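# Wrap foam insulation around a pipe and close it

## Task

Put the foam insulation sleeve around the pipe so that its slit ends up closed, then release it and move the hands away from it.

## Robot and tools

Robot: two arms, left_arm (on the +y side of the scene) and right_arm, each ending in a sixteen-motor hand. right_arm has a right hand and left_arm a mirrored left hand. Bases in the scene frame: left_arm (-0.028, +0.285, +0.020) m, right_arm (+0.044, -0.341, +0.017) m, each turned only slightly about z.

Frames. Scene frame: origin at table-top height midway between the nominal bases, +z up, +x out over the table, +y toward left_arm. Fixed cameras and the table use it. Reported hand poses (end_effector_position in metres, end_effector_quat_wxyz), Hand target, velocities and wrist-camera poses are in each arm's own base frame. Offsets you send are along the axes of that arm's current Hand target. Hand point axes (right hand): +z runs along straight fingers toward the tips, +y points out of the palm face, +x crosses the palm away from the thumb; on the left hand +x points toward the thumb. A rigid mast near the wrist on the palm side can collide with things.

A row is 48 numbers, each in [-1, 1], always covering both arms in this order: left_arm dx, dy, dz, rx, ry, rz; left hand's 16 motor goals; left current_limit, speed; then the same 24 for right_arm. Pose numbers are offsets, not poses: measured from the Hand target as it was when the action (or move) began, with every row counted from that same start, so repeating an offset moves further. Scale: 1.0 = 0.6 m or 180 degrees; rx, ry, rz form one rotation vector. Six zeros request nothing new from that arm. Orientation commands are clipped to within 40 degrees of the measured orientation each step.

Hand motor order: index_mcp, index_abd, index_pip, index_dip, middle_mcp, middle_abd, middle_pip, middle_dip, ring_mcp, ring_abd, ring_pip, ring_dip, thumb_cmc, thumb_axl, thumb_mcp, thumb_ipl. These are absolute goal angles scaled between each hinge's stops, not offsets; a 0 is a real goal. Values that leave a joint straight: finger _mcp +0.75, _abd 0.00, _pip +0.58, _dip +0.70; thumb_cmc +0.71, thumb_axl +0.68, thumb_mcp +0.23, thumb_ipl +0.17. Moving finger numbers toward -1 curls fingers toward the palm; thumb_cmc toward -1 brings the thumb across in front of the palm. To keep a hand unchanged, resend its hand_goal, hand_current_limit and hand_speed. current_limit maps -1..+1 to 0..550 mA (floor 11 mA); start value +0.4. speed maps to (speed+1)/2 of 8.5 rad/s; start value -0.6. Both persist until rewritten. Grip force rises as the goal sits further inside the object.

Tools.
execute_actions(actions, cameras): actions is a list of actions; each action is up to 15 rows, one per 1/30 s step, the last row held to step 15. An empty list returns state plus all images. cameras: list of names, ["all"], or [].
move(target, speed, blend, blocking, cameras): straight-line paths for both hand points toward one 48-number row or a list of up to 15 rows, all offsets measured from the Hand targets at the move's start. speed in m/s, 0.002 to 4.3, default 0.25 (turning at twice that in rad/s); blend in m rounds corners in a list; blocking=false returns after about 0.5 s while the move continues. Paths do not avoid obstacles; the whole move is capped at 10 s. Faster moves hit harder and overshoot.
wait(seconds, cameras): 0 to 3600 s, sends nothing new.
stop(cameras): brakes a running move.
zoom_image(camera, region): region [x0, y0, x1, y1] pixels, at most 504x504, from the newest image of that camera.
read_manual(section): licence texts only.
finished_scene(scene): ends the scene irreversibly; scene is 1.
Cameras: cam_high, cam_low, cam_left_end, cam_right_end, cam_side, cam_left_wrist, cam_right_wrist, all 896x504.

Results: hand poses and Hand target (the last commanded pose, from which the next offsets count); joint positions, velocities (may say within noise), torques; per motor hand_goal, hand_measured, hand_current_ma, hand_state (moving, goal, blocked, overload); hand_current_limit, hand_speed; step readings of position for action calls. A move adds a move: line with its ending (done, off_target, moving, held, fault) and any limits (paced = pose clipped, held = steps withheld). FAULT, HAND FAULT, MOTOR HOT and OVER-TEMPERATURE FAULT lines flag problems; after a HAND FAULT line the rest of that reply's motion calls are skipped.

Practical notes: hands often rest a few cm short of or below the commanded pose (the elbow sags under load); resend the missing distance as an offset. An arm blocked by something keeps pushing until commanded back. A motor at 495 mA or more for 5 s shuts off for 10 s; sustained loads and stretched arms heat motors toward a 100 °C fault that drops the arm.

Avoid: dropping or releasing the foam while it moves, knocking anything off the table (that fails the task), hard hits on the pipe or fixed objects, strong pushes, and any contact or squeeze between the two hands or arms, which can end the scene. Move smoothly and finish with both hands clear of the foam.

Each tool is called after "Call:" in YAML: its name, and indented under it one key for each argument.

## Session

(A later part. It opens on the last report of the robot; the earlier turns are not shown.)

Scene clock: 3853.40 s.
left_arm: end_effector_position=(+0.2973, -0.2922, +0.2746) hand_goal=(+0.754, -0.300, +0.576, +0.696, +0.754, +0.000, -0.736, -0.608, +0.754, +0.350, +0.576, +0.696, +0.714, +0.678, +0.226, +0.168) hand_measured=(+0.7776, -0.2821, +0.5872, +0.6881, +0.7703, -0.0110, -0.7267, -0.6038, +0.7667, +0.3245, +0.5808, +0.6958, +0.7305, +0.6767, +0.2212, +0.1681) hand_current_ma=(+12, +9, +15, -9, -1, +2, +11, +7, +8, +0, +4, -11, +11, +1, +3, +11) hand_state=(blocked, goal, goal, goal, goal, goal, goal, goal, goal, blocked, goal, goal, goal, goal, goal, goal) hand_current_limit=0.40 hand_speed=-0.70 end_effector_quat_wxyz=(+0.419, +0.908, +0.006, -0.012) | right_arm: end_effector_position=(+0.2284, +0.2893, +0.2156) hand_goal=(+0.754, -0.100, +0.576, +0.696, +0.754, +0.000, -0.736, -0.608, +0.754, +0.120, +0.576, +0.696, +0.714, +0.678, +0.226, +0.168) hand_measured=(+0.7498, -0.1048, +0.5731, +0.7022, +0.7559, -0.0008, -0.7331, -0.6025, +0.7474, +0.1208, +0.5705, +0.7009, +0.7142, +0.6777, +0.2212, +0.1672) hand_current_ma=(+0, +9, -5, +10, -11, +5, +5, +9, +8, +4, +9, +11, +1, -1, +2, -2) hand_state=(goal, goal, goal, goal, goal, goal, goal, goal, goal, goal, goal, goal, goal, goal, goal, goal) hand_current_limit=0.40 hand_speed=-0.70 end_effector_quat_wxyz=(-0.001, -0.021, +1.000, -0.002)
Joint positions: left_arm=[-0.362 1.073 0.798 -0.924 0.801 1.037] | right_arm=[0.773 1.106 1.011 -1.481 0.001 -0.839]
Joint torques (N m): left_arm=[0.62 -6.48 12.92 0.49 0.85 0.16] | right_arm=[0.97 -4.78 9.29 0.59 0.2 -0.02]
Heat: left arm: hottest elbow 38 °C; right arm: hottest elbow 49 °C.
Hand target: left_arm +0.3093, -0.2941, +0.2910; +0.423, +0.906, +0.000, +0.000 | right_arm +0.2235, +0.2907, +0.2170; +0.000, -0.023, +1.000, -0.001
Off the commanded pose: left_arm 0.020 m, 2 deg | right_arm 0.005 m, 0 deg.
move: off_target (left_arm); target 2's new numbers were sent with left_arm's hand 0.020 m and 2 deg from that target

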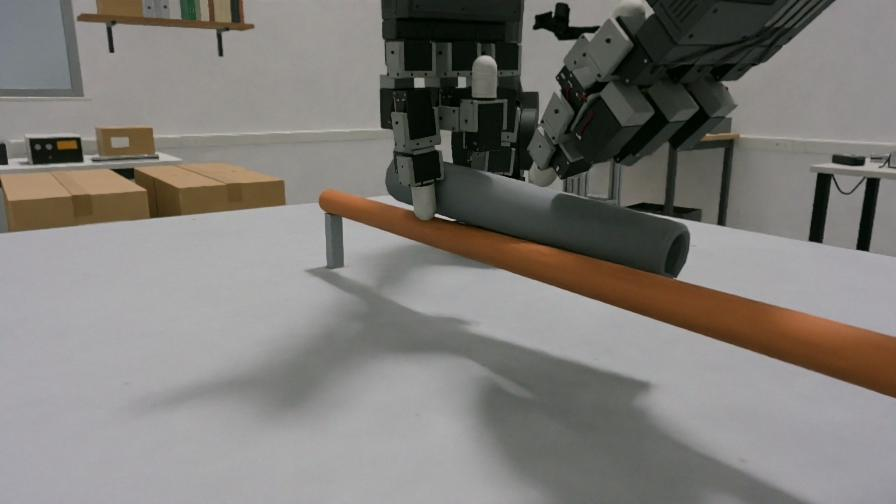

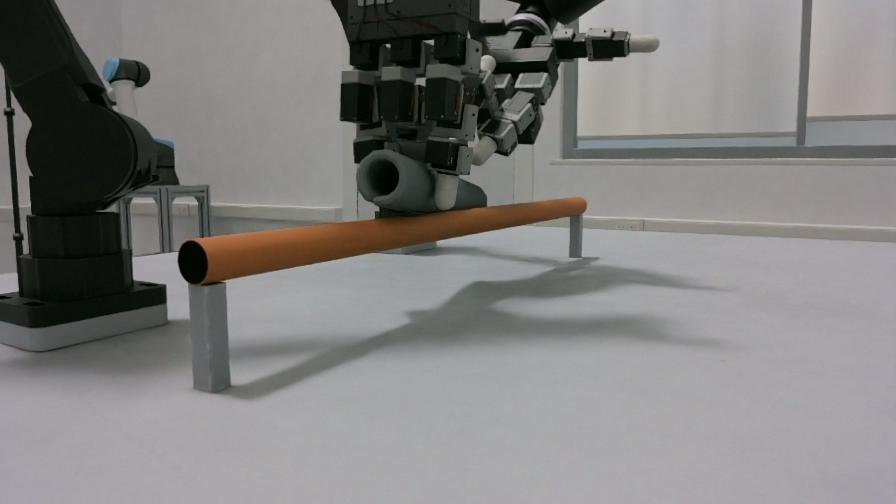

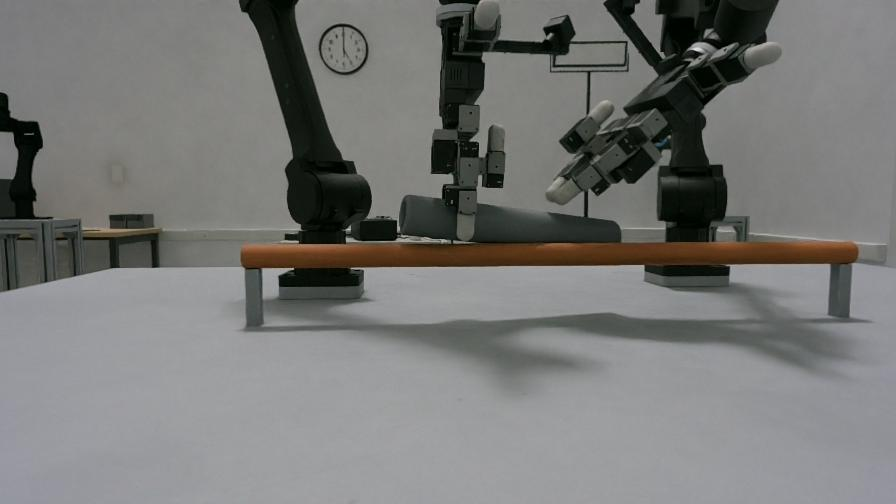

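Call:
move:
  target:
    - [-0.018,0,0,0,0,0,0.754,0.12,0.576,0.696,0.754,0,-0.737,-0.609,0.754,-0.15,0.576,0.696,0.714,0.678,0.226,0.168,0.4,-0.6,0,0,0,0,0,0,0.754,-0.13,0.576,0.696,0.754,0,-0.737,-0.609,0.754,0.15,0.576,0.696,0.714,0.678,0.226,0.168,0.4,-0.7]
    - [-0.022,-0.077,0.0645,0,0,0,0.754,0.12,0.576,0.696,0.754,0,-0.737,-0.609,0.754,-0.15,0.576,0.696,0.714,0.678,0.226,0.168,0.4,-0.7,0,0,0,0,0,0,0.754,-0.13,0.576,0.696,0.754,0,-0.737,-0.609,0.754,0.15,0.576,0.696,0.714,0.678,0.226,0.168,0.4,-0.7]
  speed: 0.05
  cameras: ["cam_left_end","cam_left_wrist","cam_side"]

Call:
zoom_image:
  camera: "cam_left_wrist"
  region: [380, 0, 680, 270]

Scene clock: 3865.37 s.
left_arm: end_effector_position=(+0.2966, -0.2922, +0.2427) hand_goal=(+0.754, +0.120, +0.576, +0.696, +0.754, +0.000, -0.736, -0.608, +0.754, -0.150, +0.576, +0.696, +0.714, +0.678, +0.226, +0.168) hand_measured=(+0.7788, +0.1135, +0.5859, +0.6881, +0.7703, -0.0110, -0.7254, -0.6050, +0.7667, -0.1488, +0.5821, +0.6945, +0.7305, +0.6777, +0.2212, +0.1672) hand_current_ma=(+16, +7, +12, -9, +1, +6, +9, +5, +1, +7, -1, -10, +11, -1, +3, +6) hand_state=(blocked, goal, goal, goal, goal, goal, goal, goal, goal, goal, goal, goal, goal, goal, goal, goal) hand_current_limit=0.40 hand_speed=-0.70 end_effector_quat_wxyz=(+0.426, +0.905, -0.004, +0.009) | right_arm: end_effector_position=(+0.2284, +0.2893, +0.2156) hand_goal=(+0.754, -0.130, +0.576, +0.696, +0.754, +0.000, -0.736, -0.608, +0.754, +0.150, +0.576, +0.696, +0.714, +0.678, +0.226, +0.168) hand_measured=(+0.7498, -0.1121, +0.5731, +0.7022, +0.7547, -0.0008, -0.7331, -0.6038, +0.7498, +0.1267, +0.5705, +0.7009, +0.7154, +0.6767, +0.2222, +0.1672) hand_current_ma=(-2, +15, -7, +16, -7, +3, +7, +13, +3, -1, +8, +11, -2, -1, +2, -5) hand_state=(goal, goal, goal, goal, goal, goal, goal, goal, goal, blocked, goal, goal, goal, goal, goal, goal) hand_current_limit=0.40 hand_speed=-0.70 end_effector_quat_wxyz=(-0.001, -0.021, +1.000, -0.002)
Joint positions: left_arm=[-0.363 1.092 0.708 -0.764 0.799 1.037] | right_arm=[0.773 1.106 1.011 -1.481 0.001 -0.839]
Joint torques (N m): left_arm=[-0.67 -5.95 7.94 1.62 0.66 -0.08] | right_arm=[0.97 -4.72 9.31 0.58 0.2 -0.01]
Heat: left arm: hottest elbow 40 °C; right arm: hottest elbow 49 °C.
Hand target: left_arm +0.2961, -0.2940, +0.2307; +0.423, +0.906, +0.000, +0.000 | right_arm +0.2235, +0.2907, +0.2170; +0.000, -0.023, +1.000, -0.001
Off the commanded pose: left_arm 0.012 m, 1 deg | right_arm 0.005 m, 0 deg.
move: off_target (left_arm); target 2's new numbers were sent with left_arm's hand 0.012 m and 1 deg from that target
cam_left_wrist: T_world_to_cam=[[-0.76165, 0.42449, -0.48958, 0.43434], [0.46144, 0.88575, 0.0501, 0.06995], [0.45492, -0.18776, -0.87052, 0.14928]] pos_world=[0.23063, -0.2183, 0.33909]
Images, in order (width x height): cam_left_end 896x504, cam_side 896x504, cam_left_wrist 896x504.

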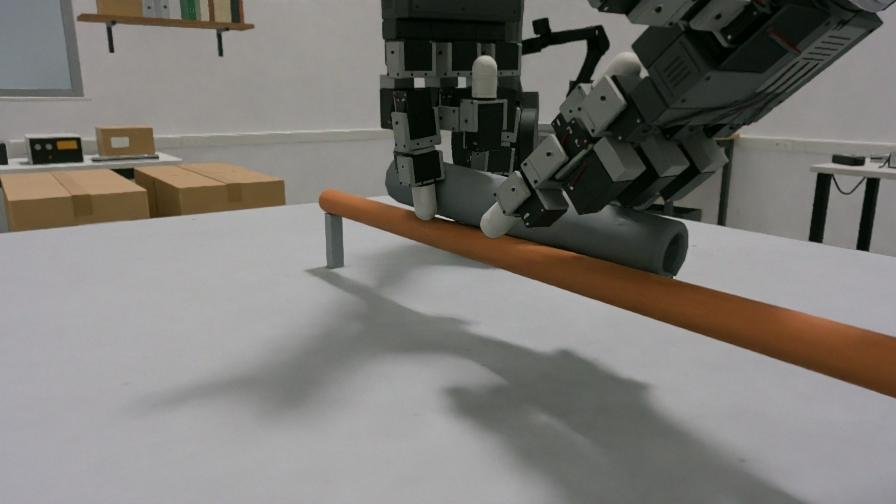

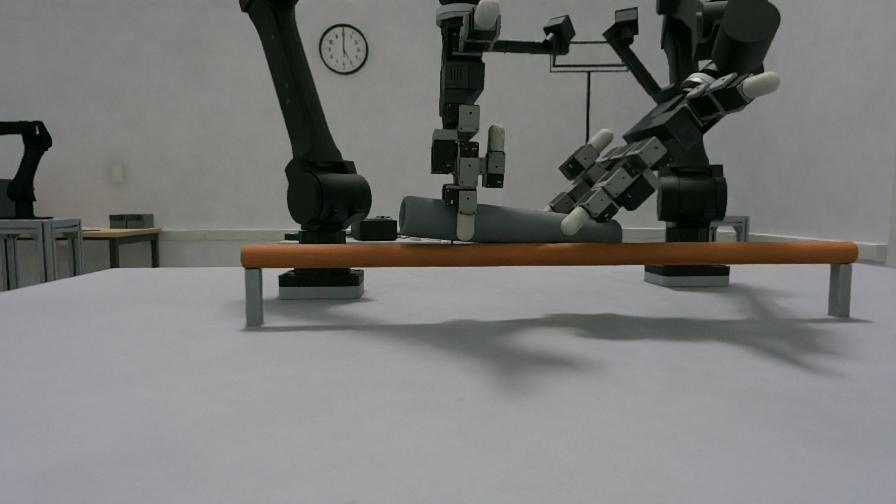

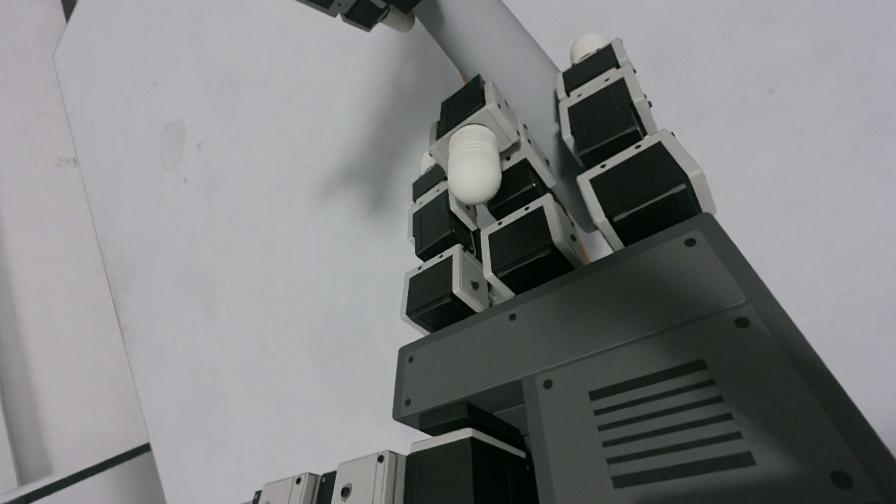

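Scaled by 1.680 from the camera's image (finer frame: 1280x720).

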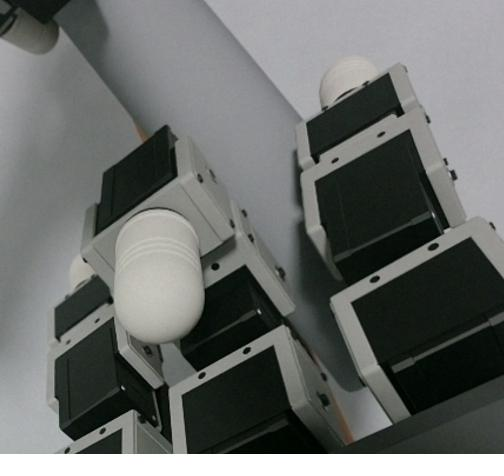

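Call:
move:
  target:
    - [0,0,0,0,0,0,0.754,-0.35,0.576,0.696,0.754,0,-0.737,-0.609,0.754,0.35,0.576,0.696,0.714,0.678,0.226,0.168,0.4,-0.8,0,0,0,0,0,0,0.754,-0.13,0.576,0.696,0.754,0,-0.737,-0.609,0.754,0.15,0.576,0.696,0.714,0.678,0.226,0.168,0.4,-0.7]
    - [0,0.0383,-0.0321,0,0,0,0.754,-0.35,0.576,0.696,0.754,0,-0.737,-0.609,0.754,0.35,0.576,0.696,0.714,0.678,0.226,0.168,0.4,-0.8,0,0,0,0,0,0,0.754,-0.13,0.576,0.696,0.754,0,-0.737,-0.609,0.754,0.15,0.576,0.696,0.714,0.678,0.226,0.168,0.4,-0.7]
  speed: 0.05
  cameras: ["cam_left_end","cam_right_end","cam_side"]

Call:
zoom_image:
  camera: "cam_left_end"
  region: [580, 160, 720, 280]

Call:
zoom_image:
  camera: "cam_right_end"
  region: [320, 130, 560, 250]

Scene clock: 3873.73 s.
left_arm: end_effector_position=(+0.2881, -0.2900, +0.2386) hand_goal=(+0.754, -0.350, +0.576, +0.696, +0.754, +0.000, -0.736, -0.608, +0.754, +0.350, +0.576, +0.696, +0.714, +0.678, +0.226, +0.168) hand_measured=(+0.7800, -0.2337, +0.5859, +0.6958, +0.7703, -0.0110, -0.7267, -0.6038, +0.7571, +0.0754, +0.5705, +0.6958, +0.7305, +0.6777, +0.2212, +0.1672) hand_current_ma=(+19, +49, +10, -9, +4, +8, +8, +9, +2, -139, -9, -9, +8, +0, -2, +9) hand_state=(blocked, blocked, goal, goal, goal, goal, goal, goal, goal, blocked, goal, goal, goal, goal, goal, goal) hand_current_limit=0.40 hand_speed=-0.80 end_effector_quat_wxyz=(+0.418, +0.908, +0.006, -0.015) | right_arm: end_effector_position=(+0.2281, +0.2895, +0.2156) hand_goal=(+0.754, -0.130, +0.576, +0.696, +0.754, +0.000, -0.736, -0.608, +0.754, +0.150, +0.576, +0.696, +0.714, +0.678, +0.226, +0.168) hand_measured=(+0.7498, -0.1107, +0.5731, +0.7022, +0.7571, -0.0008, -0.7318, -0.6025, +0.7486, +0.1267, +0.5705, +0.6920, +0.7154, +0.6767, +0.2212, +0.1681) hand_current_ma=(+1, +14, -7, +11, -10, +4, +1, +6, +11, -6, +9, +8, +5, -3, +2, -2) hand_state=(goal, goal, goal, goal, goal, goal, goal, goal, goal, blocked, goal, goal, goal, goal, goal, goal) hand_current_limit=0.40 hand_speed=-0.70 end_effector_quat_wxyz=(-0.001, -0.022, +1.000, -0.002)
Joint positions: left_arm=[-0.365 1.084 0.708 -0.828 0.799 1.037] | right_arm=[0.775 1.106 1.011 -1.481 0.001 -0.839]
Joint torques (N m): left_arm=[-0.26 -8.06 12.44 0.5 0.68 -0.09] | right_arm=[0.85 -4.84 9.32 0.59 0.19 -0.01]
Heat: left arm: hottest elbow 40 °C; right arm: hottest elbow 48 °C.
Hand target: left_arm +0.2962, -0.2940, +0.2607; +0.423, +0.906, +0.000, +0.000 | right_arm +0.2235, +0.2907, +0.2170; +0.000, -0.023, +1.000, -0.001
Off the commanded pose: left_arm 0.024 m, 2 deg | right_arm 0.005 m, 0 deg.
move: off_target (left_arm)

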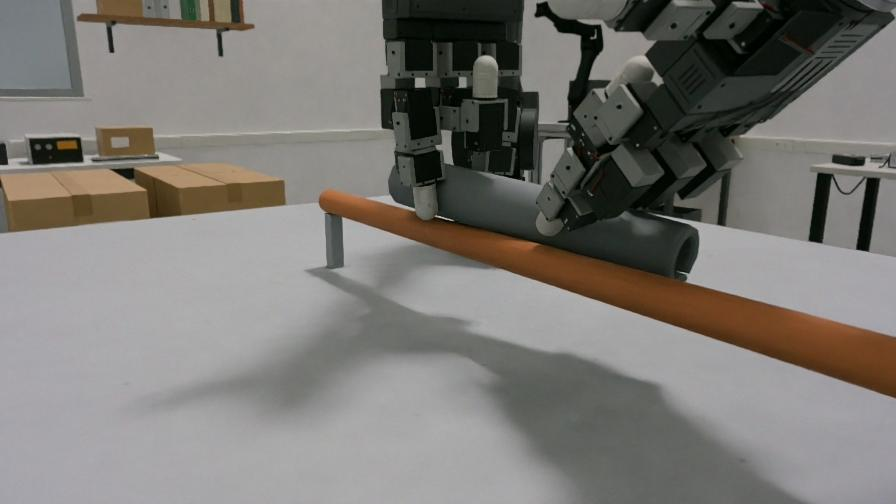

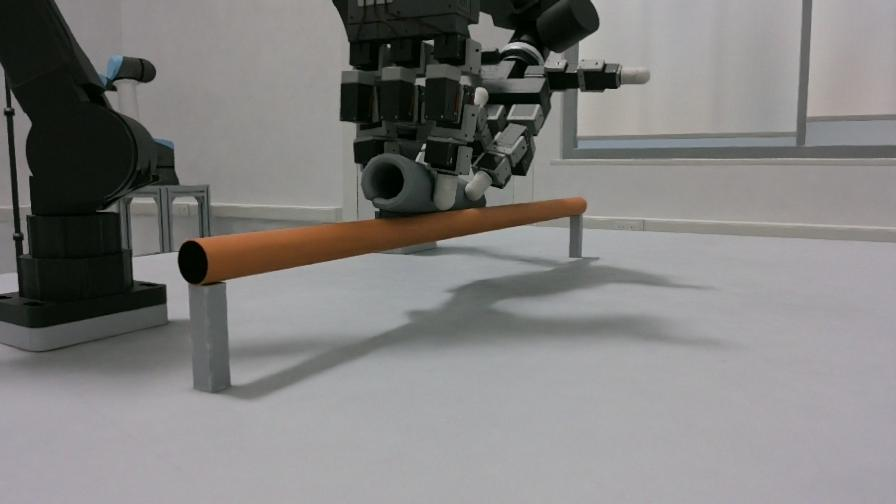

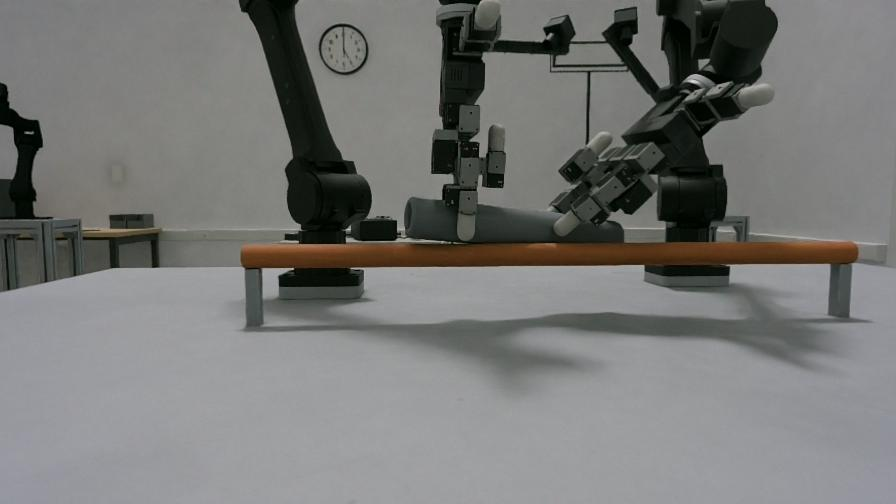

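Scaled by 3.600 from the camera's image (finer frame: 1280x720).

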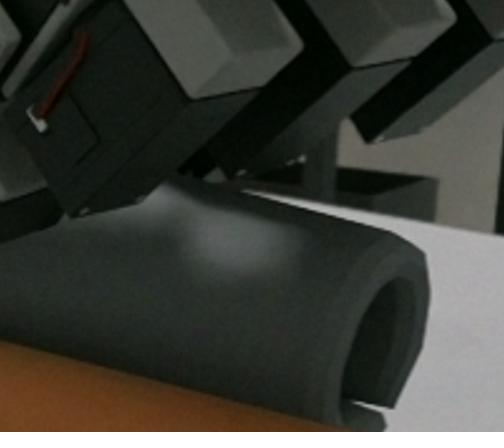

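Scaled by 2.100 from the camera's image (finer frame: 1280x720).

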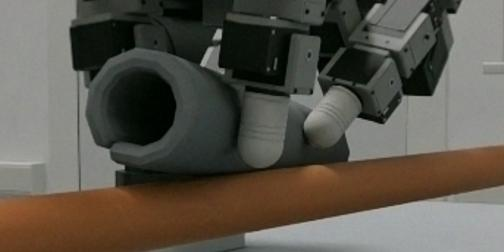

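Call:
move:
  target:
    - [0.033,0.0256,-0.0214,0,0,0,0.754,-0.35,0.576,0.696,0.754,0,-0.737,-0.609,0.754,0.4,0.576,0.696,0.714,0.678,0.226,0.168,0.4,-0.8,0,0,0,0,0,0,0.754,-0.1,0.576,0.696,0.754,0,-0.737,-0.609,0.754,0.12,0.576,0.696,0.714,0.678,0.226,0.168,0.4,-0.7]
  speed: 0.05
  cameras: ["cam_left_end","cam_right_end","cam_side"]

Call:
zoom_image:
  camera: "cam_left_end"
  region: [580, 160, 720, 280]

Call:
zoom_image:
  camera: "cam_right_end"
  region: [320, 130, 560, 250]

Scene clock: 3879.73 s.
left_arm: end_effector_position=(+0.3030, -0.2916, +0.2657) hand_goal=(+0.754, -0.350, +0.576, +0.696, +0.754, +0.000, -0.736, -0.608, +0.754, +0.400, +0.576, +0.696, +0.714, +0.678, +0.226, +0.168) hand_measured=(+0.7909, -0.2308, +0.5872, +0.6958, +0.7703, -0.0110, -0.7267, -0.6038, +0.7788, +0.0915, +0.5821, +0.7022, +0.7293, +0.6767, +0.2212, +0.1672) hand_current_ma=(+26, +54, +14, -8, +0, +4, +8, +7, +8, -167, +2, -7, +4, -6, +6, +5) hand_state=(blocked, blocked, goal, goal, goal, goal, goal, goal, blocked, blocked, goal, goal, goal, goal, goal, goal) hand_current_limit=0.40 hand_speed=-0.80 end_effector_quat_wxyz=(+0.419, +0.908, +0.006, -0.011) | right_arm: end_effector_position=(+0.2281, +0.2895, +0.2156) hand_goal=(+0.754, -0.100, +0.576, +0.696, +0.754, +0.000, -0.736, -0.608, +0.754, +0.120, +0.576, +0.696, +0.714, +0.678, +0.226, +0.168) hand_measured=(+0.7498, -0.1033, +0.5718, +0.7022, +0.7571, -0.0008, -0.7331, -0.6038, +0.7486, +0.1120, +0.5693, +0.6932, +0.7142, +0.6767, +0.2222, +0.1681) hand_current_ma=(+3, +8, -6, +9, -11, +7, +0, +6, +9, +4, +8, +9, +2, -1, +3, -4) hand_state=(goal, goal, goal, goal, goal, goal, goal, goal, goal, goal, goal, goal, goal, goal, goal, goal) hand_current_limit=0.40 hand_speed=-0.70 end_effector_quat_wxyz=(-0.001, -0.022, +1.000, -0.002)
Joint positions: left_arm=[-0.354 1.096 0.789 -0.896 0.802 1.045] | right_arm=[0.775 1.106 1.011 -1.481 0.001 -0.839]
Joint torques (N m): left_arm=[0.67 -5.95 12.89 0.62 0.86 0.14] | right_arm=[0.97 -4.72 9.31 0.59 0.2 -0.02]
Heat: left arm: hottest elbow 41 °C; right arm: hottest elbow 48 °C.
Hand target: left_arm +0.3159, -0.2941, +0.2808; +0.423, +0.906, +0.000, +0.000 | right_arm +0.2235, +0.2907, +0.2170; +0.000, -0.023, +1.000, -0.001
Off the commanded pose: left_arm 0.020 m, 1 deg | right_arm 0.005 m, 0 deg.
move: off_target (left_arm)

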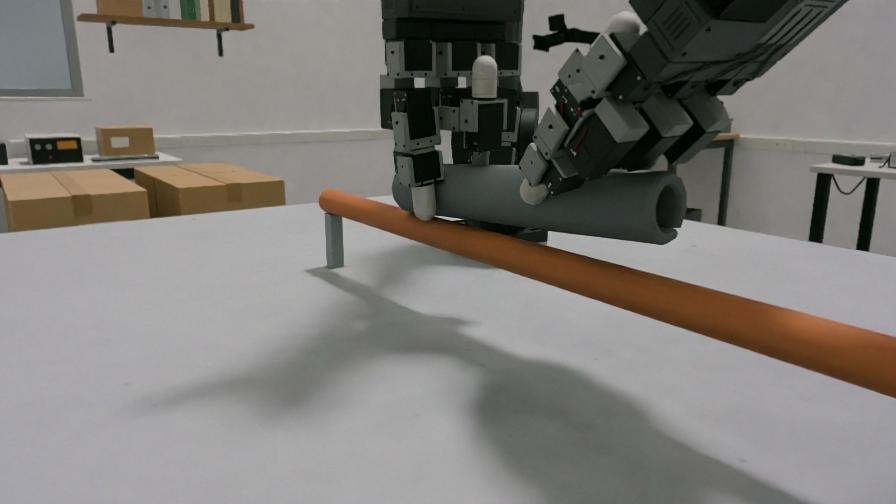

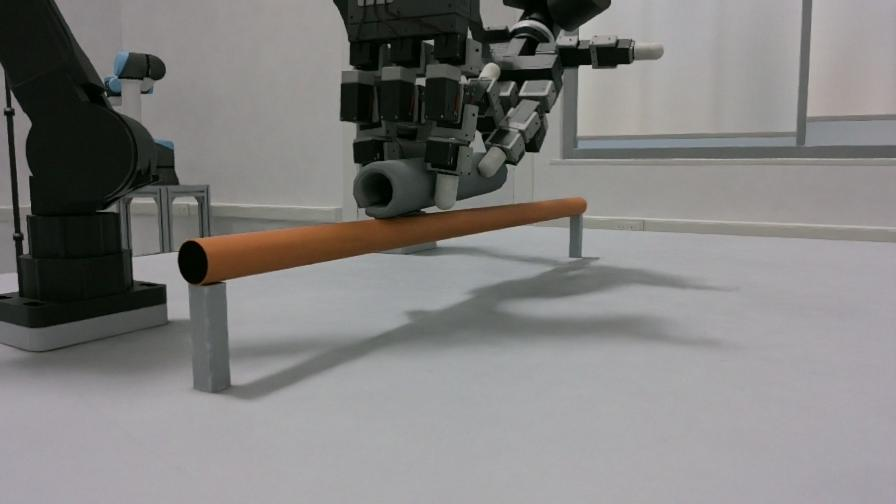

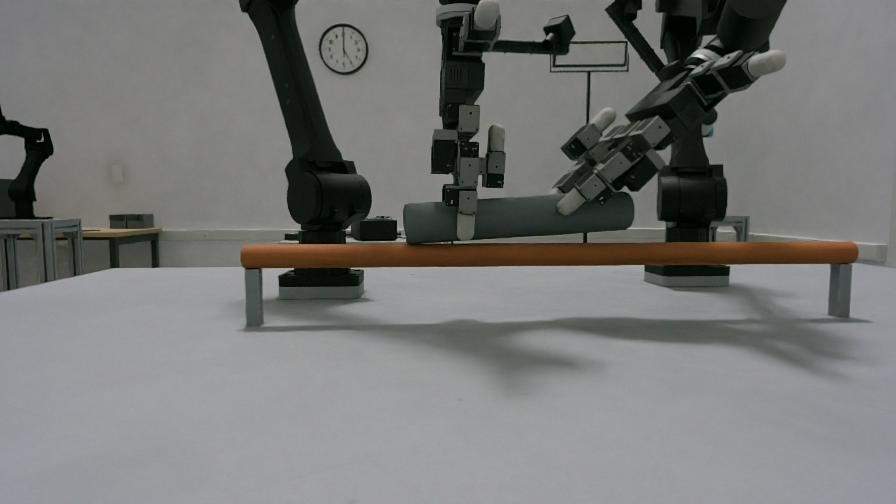

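Scaled by 3.600 from the camera's image (finer frame: 1280x720).

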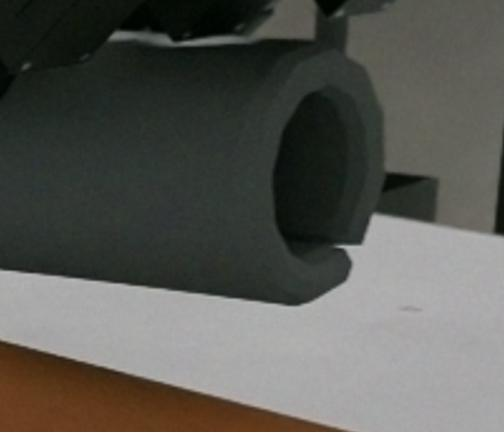

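Scaled by 2.100 from the camera's image (finer frame: 1280x720).

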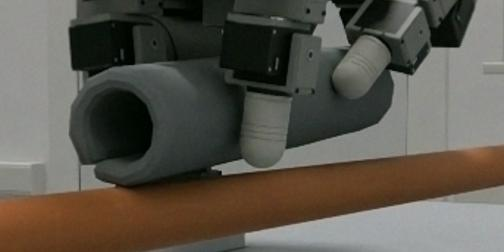

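Call:
move:
  target:
    - [0.025,0,0,0,0,0,0.754,-0.35,0.576,0.696,0.754,0,-0.737,-0.609,0.754,0.4,0.576,0.696,0.714,0.678,0.226,0.168,0.4,-0.8,0,0,0,0,0,0,0.754,-0.1,0.576,0.696,0.754,0,-0.737,-0.609,0.754,0.12,0.576,0.696,0.714,0.678,0.226,0.168,0.4,-0.7]
  speed: 0.05
  cameras: ["cam_left_end","cam_right_end","cam_side"]

Call:
zoom_image:
  camera: "cam_left_end"
  region: [580, 160, 720, 280]

Call:
zoom_image:
  camera: "cam_right_end"
  region: [320, 130, 560, 250]

Scene clock: 3887.90 s.
left_arm: end_effector_position=(+0.3173, -0.2915, +0.2654) hand_goal=(+0.754, -0.350, +0.576, +0.696, +0.754, +0.000, -0.736, -0.608, +0.754, +0.400, +0.576, +0.696, +0.714, +0.678, +0.226, +0.168) hand_measured=(+0.7848, -0.2308, +0.5770, +0.6881, +0.7703, -0.0110, -0.7254, -0.6038, +0.7896, +0.0915, +0.5847, +0.7022, +0.7305, +0.6777, +0.2212, +0.1672) hand_current_ma=(+19, +56, +9, -8, -5, +8, +9, +4, +22, -167, -1, -11, +7, +0, -1, +13) hand_state=(blocked, blocked, goal, goal, goal, goal, goal, goal, blocked, blocked, goal, goal, goal, goal, goal, goal) hand_current_limit=0.40 hand_speed=-0.80 end_effector_quat_wxyz=(+0.419, +0.908, +0.007, -0.012) | right_arm: end_effector_position=(+0.2281, +0.2895, +0.2156) hand_goal=(+0.754, -0.100, +0.576, +0.696, +0.754, +0.000, -0.736, -0.608, +0.754, +0.120, +0.576, +0.696, +0.714, +0.678, +0.226, +0.168) hand_measured=(+0.7486, -0.1004, +0.5718, +0.7022, +0.7559, -0.0008, -0.7318, -0.6025, +0.7486, +0.1135, +0.5705, +0.6920, +0.7142, +0.6767, +0.2222, +0.1681) hand_current_ma=(-2, +8, -3, +9, -7, +1, +6, +13, +7, +5, +6, +10, +5, -4, +4, -5) hand_state=(goal, goal, goal, goal, goal, goal, goal, goal, goal, goal, goal, goal, goal, goal, goal, goal) hand_current_limit=0.40 hand_speed=-0.70 end_effector_quat_wxyz=(-0.001, -0.021, +1.000, -0.002)
Joint positions: left_arm=[-0.338 1.139 0.821 -0.902 0.808 1.066] | right_arm=[0.775 1.106 1.011 -1.481 0.001 -0.839]
Joint torques (N m): left_arm=[0.91 -6.65 13.04 0.44 0.88 0.13] | right_arm=[0.91 -4.78 9.32 0.58 0.2 -0.01]
Heat: left arm: hottest elbow 41 °C; right arm: hottest elbow 48 °C.
Hand target: left_arm +0.3309, -0.2940, +0.2808; +0.423, +0.906, +0.000, +0.000 | right_arm +0.2235, +0.2907, +0.2170; +0.000, -0.023, +1.000, -0.001
Off the commanded pose: left_arm 0.021 m, 2 deg | right_arm 0.005 m, 0 deg.
move: off_target (left_arm)

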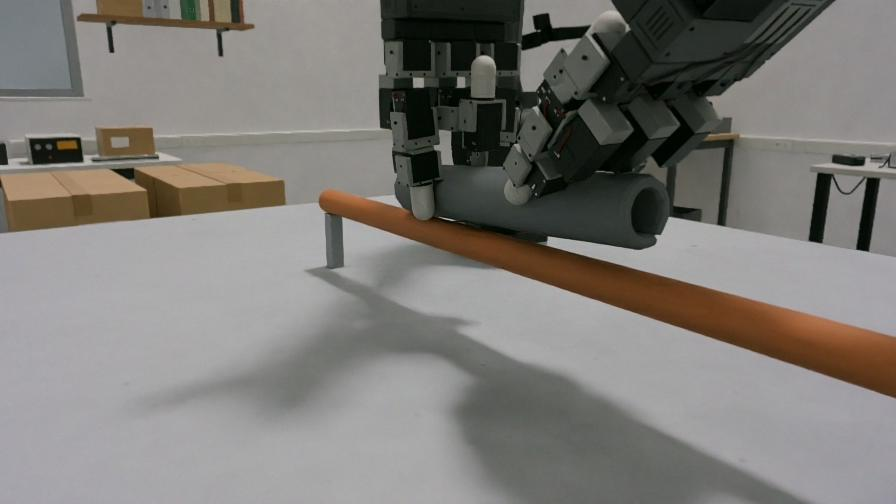

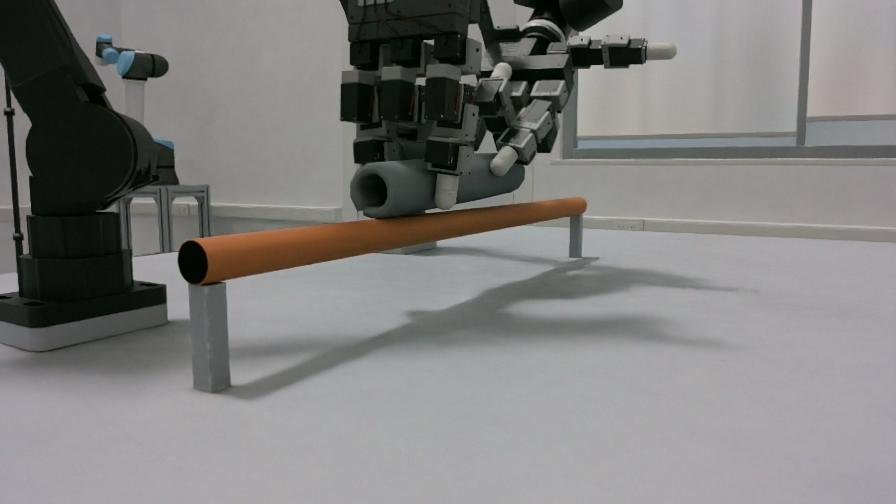

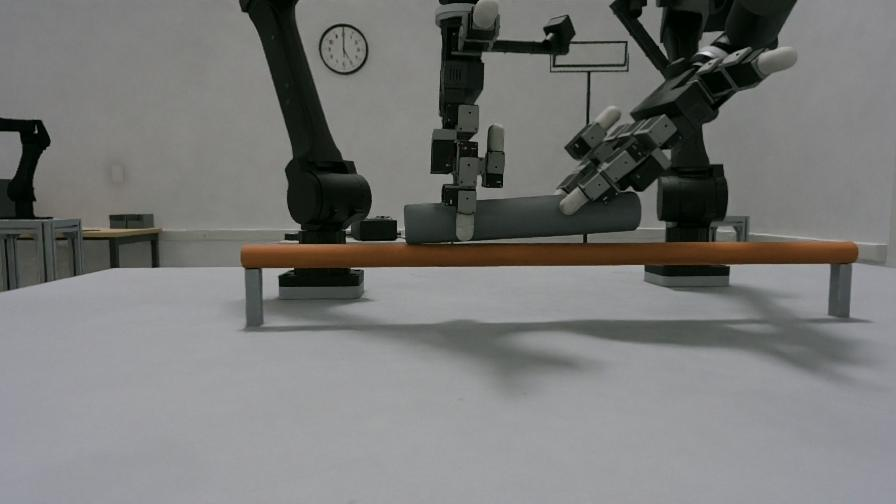

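Scaled by 3.600 from the camera's image (finer frame: 1280x720).

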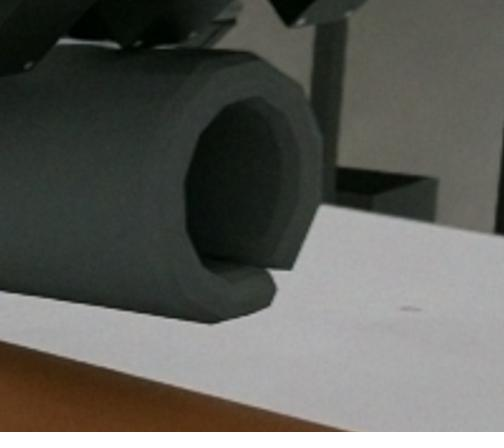

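Scaled by 2.100 from the camera's image (finer frame: 1280x720).

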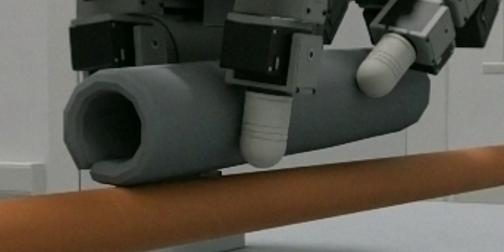

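Call:
move:
  target:
    - [-0.022,-0.0521,0.0437,0,0,0,0.754,-0.3,0.576,0.696,0.754,0,-0.737,-0.609,0.754,0.3,0.576,0.696,0.714,0.678,0.226,0.168,0.4,-0.8,0,0,0,0,0,0,0.754,-0.13,0.576,0.696,0.754,0,-0.737,-0.609,0.754,0.15,0.576,0.696,0.714,0.678,0.226,0.168,0.4,-0.7]
  speed: 0.05
  cameras: ["cam_left_end","cam_right_end","cam_side"]

Call:
zoom_image:
  camera: "cam_left_end"
  region: [580, 180, 720, 300]

Call:
zoom_image:
  camera: "cam_right_end"
  region: [320, 130, 560, 250]

Scene clock: 3964.23 s.
left_arm: end_effector_position=(+0.3182, -0.2920, +0.2556) hand_goal=(+0.754, -0.300, +0.576, +0.696, +0.754, +0.000, -0.736, -0.608, +0.754, +0.300, +0.576, +0.696, +0.714, +0.678, +0.226, +0.168) hand_measured=(+0.7655, -0.2191, +0.5770, +0.6881, +0.7703, -0.0110, -0.7254, -0.6038, +0.7812, +0.0988, +0.5770, +0.6958, +0.7305, +0.6777, +0.2212, +0.1672) hand_current_ma=(+7, +27, +18, -12, -1, +2, +12, +2, +11, -87, +0, -6, +6, -4, +7, +12) hand_state=(goal, blocked, goal, goal, goal, goal, goal, goal, blocked, blocked, goal, goal, goal, goal, goal, goal) hand_current_limit=0.40 hand_speed=-0.80 end_effector_quat_wxyz=(+0.427, +0.904, -0.005, +0.012) | right_arm: end_effector_position=(+0.2281, +0.2895, +0.2156) hand_goal=(+0.754, -0.130, +0.576, +0.696, +0.754, +0.000, -0.736, -0.608, +0.754, +0.150, +0.576, +0.696, +0.714, +0.678, +0.226, +0.168) hand_measured=(+0.7498, -0.1121, +0.5770, +0.7022, +0.7559, -0.0023, -0.7331, -0.6038, +0.7474, +0.1384, +0.5693, +0.6932, +0.7154, +0.6777, +0.2212, +0.1672) hand_current_ma=(+0, +9, -7, +6, -9, +5, +1, +10, +6, +1, +7, +6, +1, +1, +2, -1) hand_state=(goal, goal, goal, goal, goal, goal, goal, goal, goal, goal, goal, goal, goal, goal, goal, goal) hand_current_limit=0.40 hand_speed=-0.70 end_effector_quat_wxyz=(-0.001, -0.021, +1.000, -0.002)
Joint positions: left_arm=[-0.338 1.141 0.778 -0.802 0.808 1.067] | right_arm=[0.775 1.106 1.011 -1.481 0.001 -0.839]
Joint torques (N m): left_arm=[-0.26 -6.24 7.65 1.55 0.66 -0.05] | right_arm=[0.91 -4.78 9.29 0.61 0.21 -0.02]
Motor temperatures (°C): left_arm=[25 35 44 23 26 22] | right_arm=[23 29 46 25 23 22]
Heat: left arm: hottest elbow 44 °C; right arm: hottest elbow 46 °C.
Hand target: left_arm +0.3176, -0.2941, +0.2400; +0.423, +0.906, +0.000, +0.000 | right_arm +0.2236, +0.2907, +0.2170; +0.000, -0.023, +1.000, -0.001
Off the commanded pose: left_arm 0.016 m, 2 deg | right_arm 0.005 m, 0 deg.
move: off_target (left_arm)

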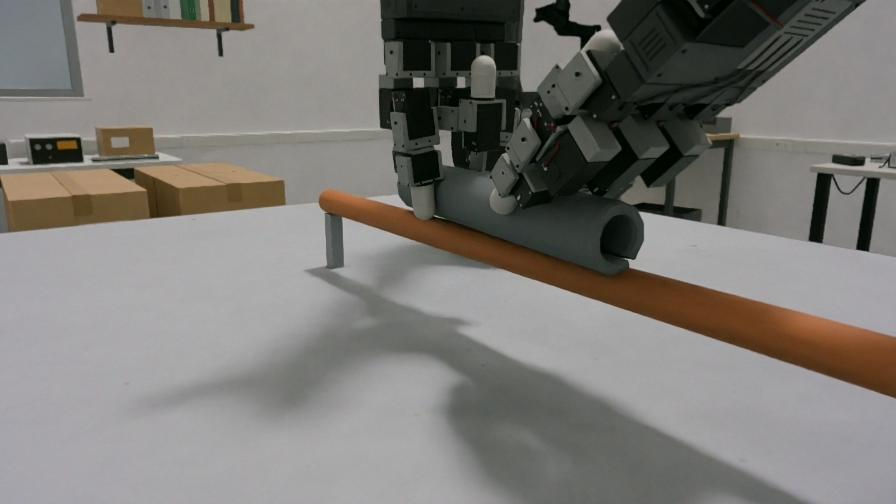

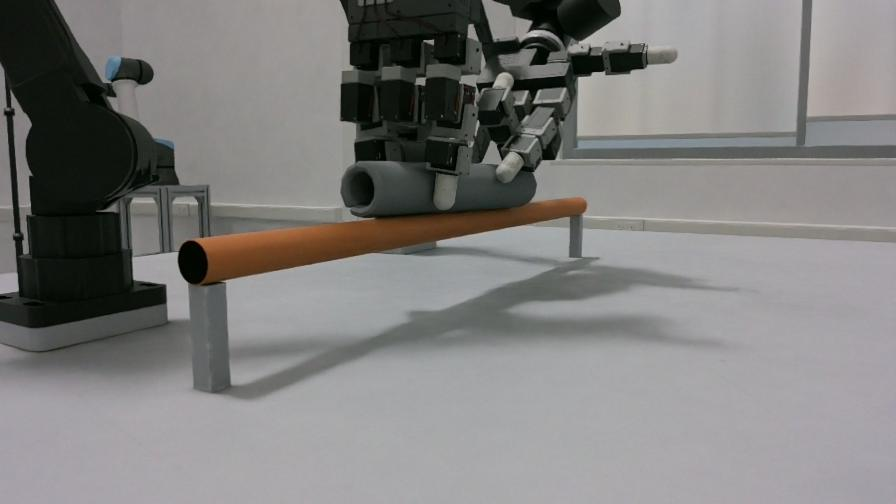

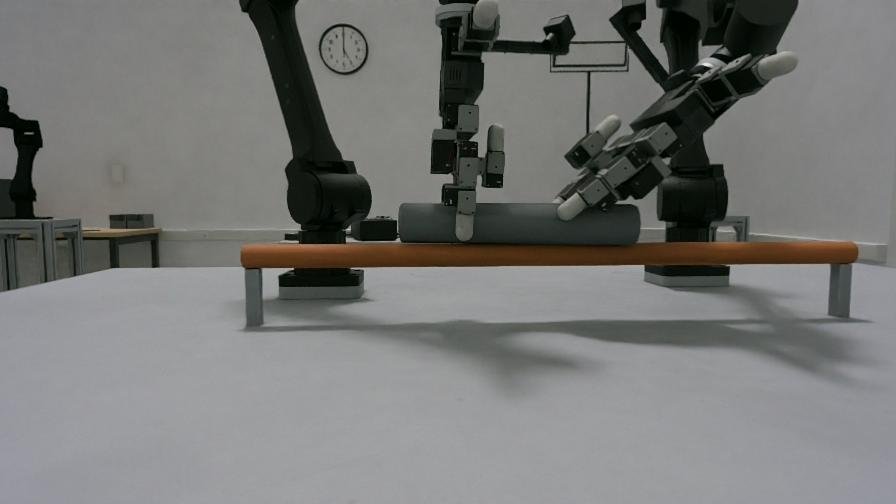

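Scaled by 3.600 from the camera's image (finer frame: 1280x720).

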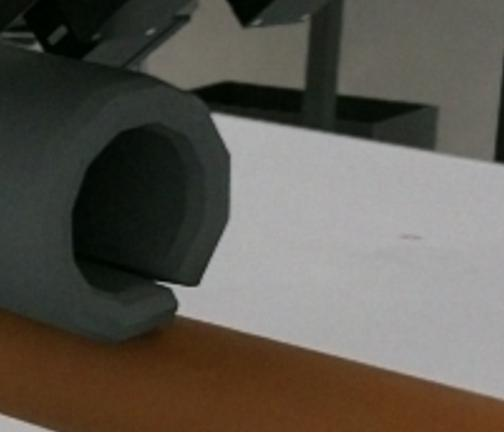

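Scaled by 2.100 from the camera's image (finer frame: 1280x720).

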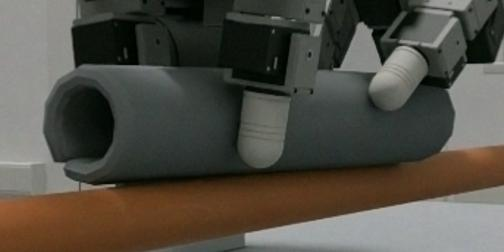

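Call:
execute_actions:
  actions: []
  cameras: ["cam_left_end","cam_side","cam_left_wrist"]

Scene clock: 4109.37 s.
left_arm: end_effector_position=(+0.3182, -0.2920, +0.2556) hand_goal=(+0.754, -0.300, +0.576, +0.696, +0.754, +0.000, -0.736, -0.608, +0.754, +0.300, +0.576, +0.696, +0.714, +0.678, +0.226, +0.168) hand_measured=(+0.7643, -0.2191, +0.5770, +0.6881, +0.7703, -0.0110, -0.7254, -0.6050, +0.7812, +0.1003, +0.5770, +0.6958, +0.7305, +0.6767, +0.2212, +0.1672) hand_current_ma=(+10, +29, +11, -14, +4, +6, +9, +3, +10, -86, +2, -4, +13, +1, +7, +8) hand_state=(goal, blocked, goal, goal, goal, goal, goal, goal, blocked, blocked, goal, goal, goal, goal, goal, goal) hand_current_limit=0.40 hand_speed=-0.80 end_effector_quat_wxyz=(+0.427, +0.904, -0.005, +0.012) | right_arm: end_effector_position=(+0.2281, +0.2895, +0.2156) hand_goal=(+0.754, -0.130, +0.576, +0.696, +0.754, +0.000, -0.736, -0.608, +0.754, +0.150, +0.576, +0.696, +0.714, +0.678, +0.226, +0.168) hand_measured=(+0.7474, -0.1121, +0.5770, +0.7022, +0.7559, -0.0023, -0.7331, -0.6025, +0.7486, +0.1399, +0.5693, +0.6932, +0.7142, +0.6777, +0.2212, +0.1672) hand_current_ma=(-1, +10, -4, +10, -14, +3, +4, +7, +7, +4, +12, +4, +4, +1, +3, -5) hand_state=(goal, goal, goal, goal, goal, goal, goal, goal, goal, goal, goal, goal, goal, goal, goal, goal) hand_current_limit=0.40 hand_speed=-0.70 end_effector_quat_wxyz=(-0.001, -0.021, +1.000, -0.002)
Joint positions: left_arm=[-0.338 1.141 0.778 -0.802 0.808 1.067] | right_arm=[0.775 1.106 1.011 -1.481 0.001 -0.839]
Joint velocities: within noise
Joint torques (N m): left_arm=[-0.44 -6.12 7.65 1.55 0.67 -0.03] | right_arm=[0.97 -4.84 9.31 0.62 0.21 -0.02]
Motor temperatures (°C): left_arm=[25 34 36 24 25 22] | right_arm=[23 29 46 25 23 22]
Heat: left arm: hottest elbow 36 °C; right arm: hottest elbow 46 °C.
Hand target: left_arm +0.3176, -0.2941, +0.2400; +0.423, +0.906, +0.000, +0.000 | right_arm +0.2236, +0.2907, +0.2170; +0.000, -0.023, +1.000, -0.001
Off the commanded pose: left_arm 0.016 m, 2 deg | right_arm 0.005 m, 0 deg.
camera_calibration:
cam_left_wrist: T_world_to_cam=[[-0.75965, 0.42212, -0.49472, 0.45702], [0.4597, 0.88663, 0.05064, 0.05982], [0.46001, -0.18896, -0.86757, 0.14791]] pos_world=[0.25163, -0.218, 0.35139]
Images, in order (width x height): cam_left_end 896x504, cam_side 896x504, cam_left_wrist 896x504.

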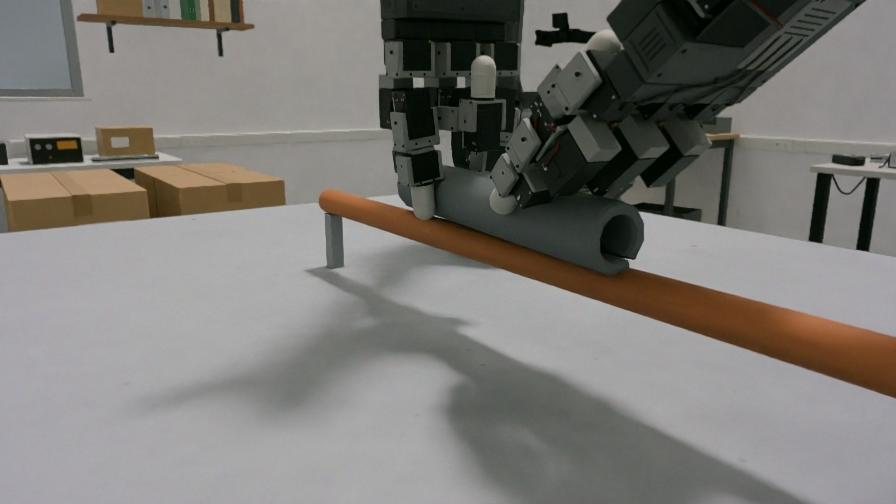

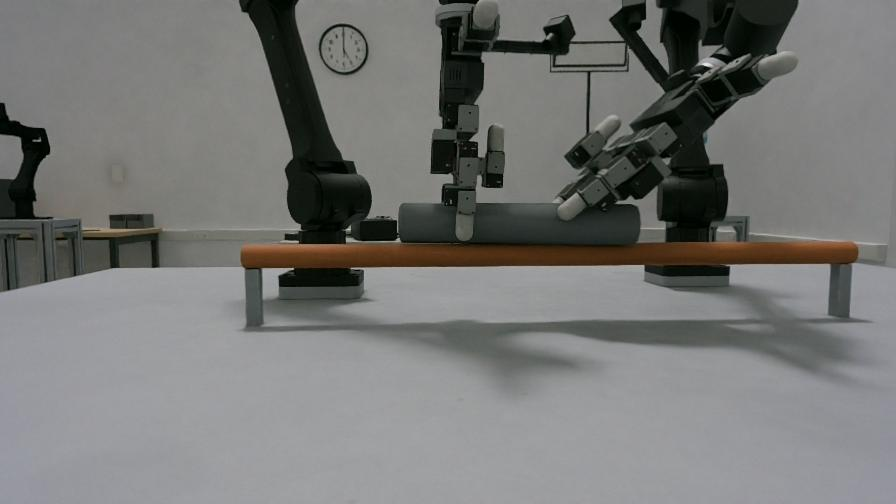

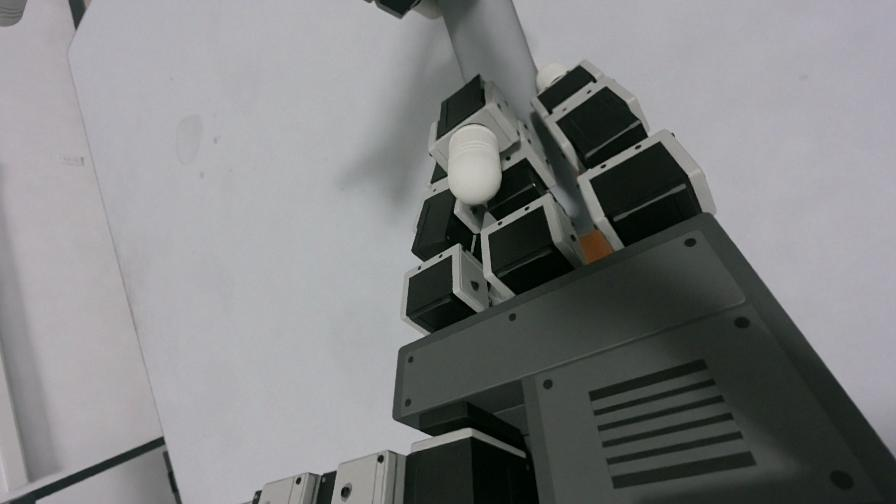

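Call:
zoom_image:
  camera: "cam_left_end"
  region: [540, 170, 700, 300]

Scaled by 3.150 from the camera's image (finer frame: 1280x720).

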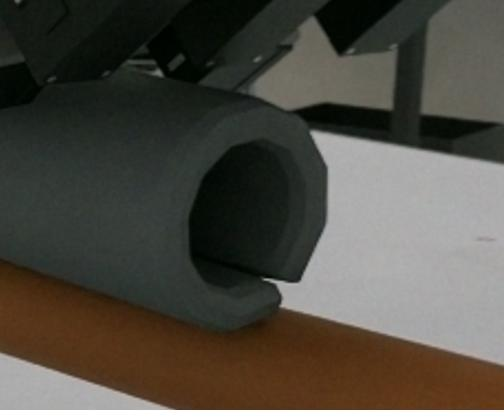

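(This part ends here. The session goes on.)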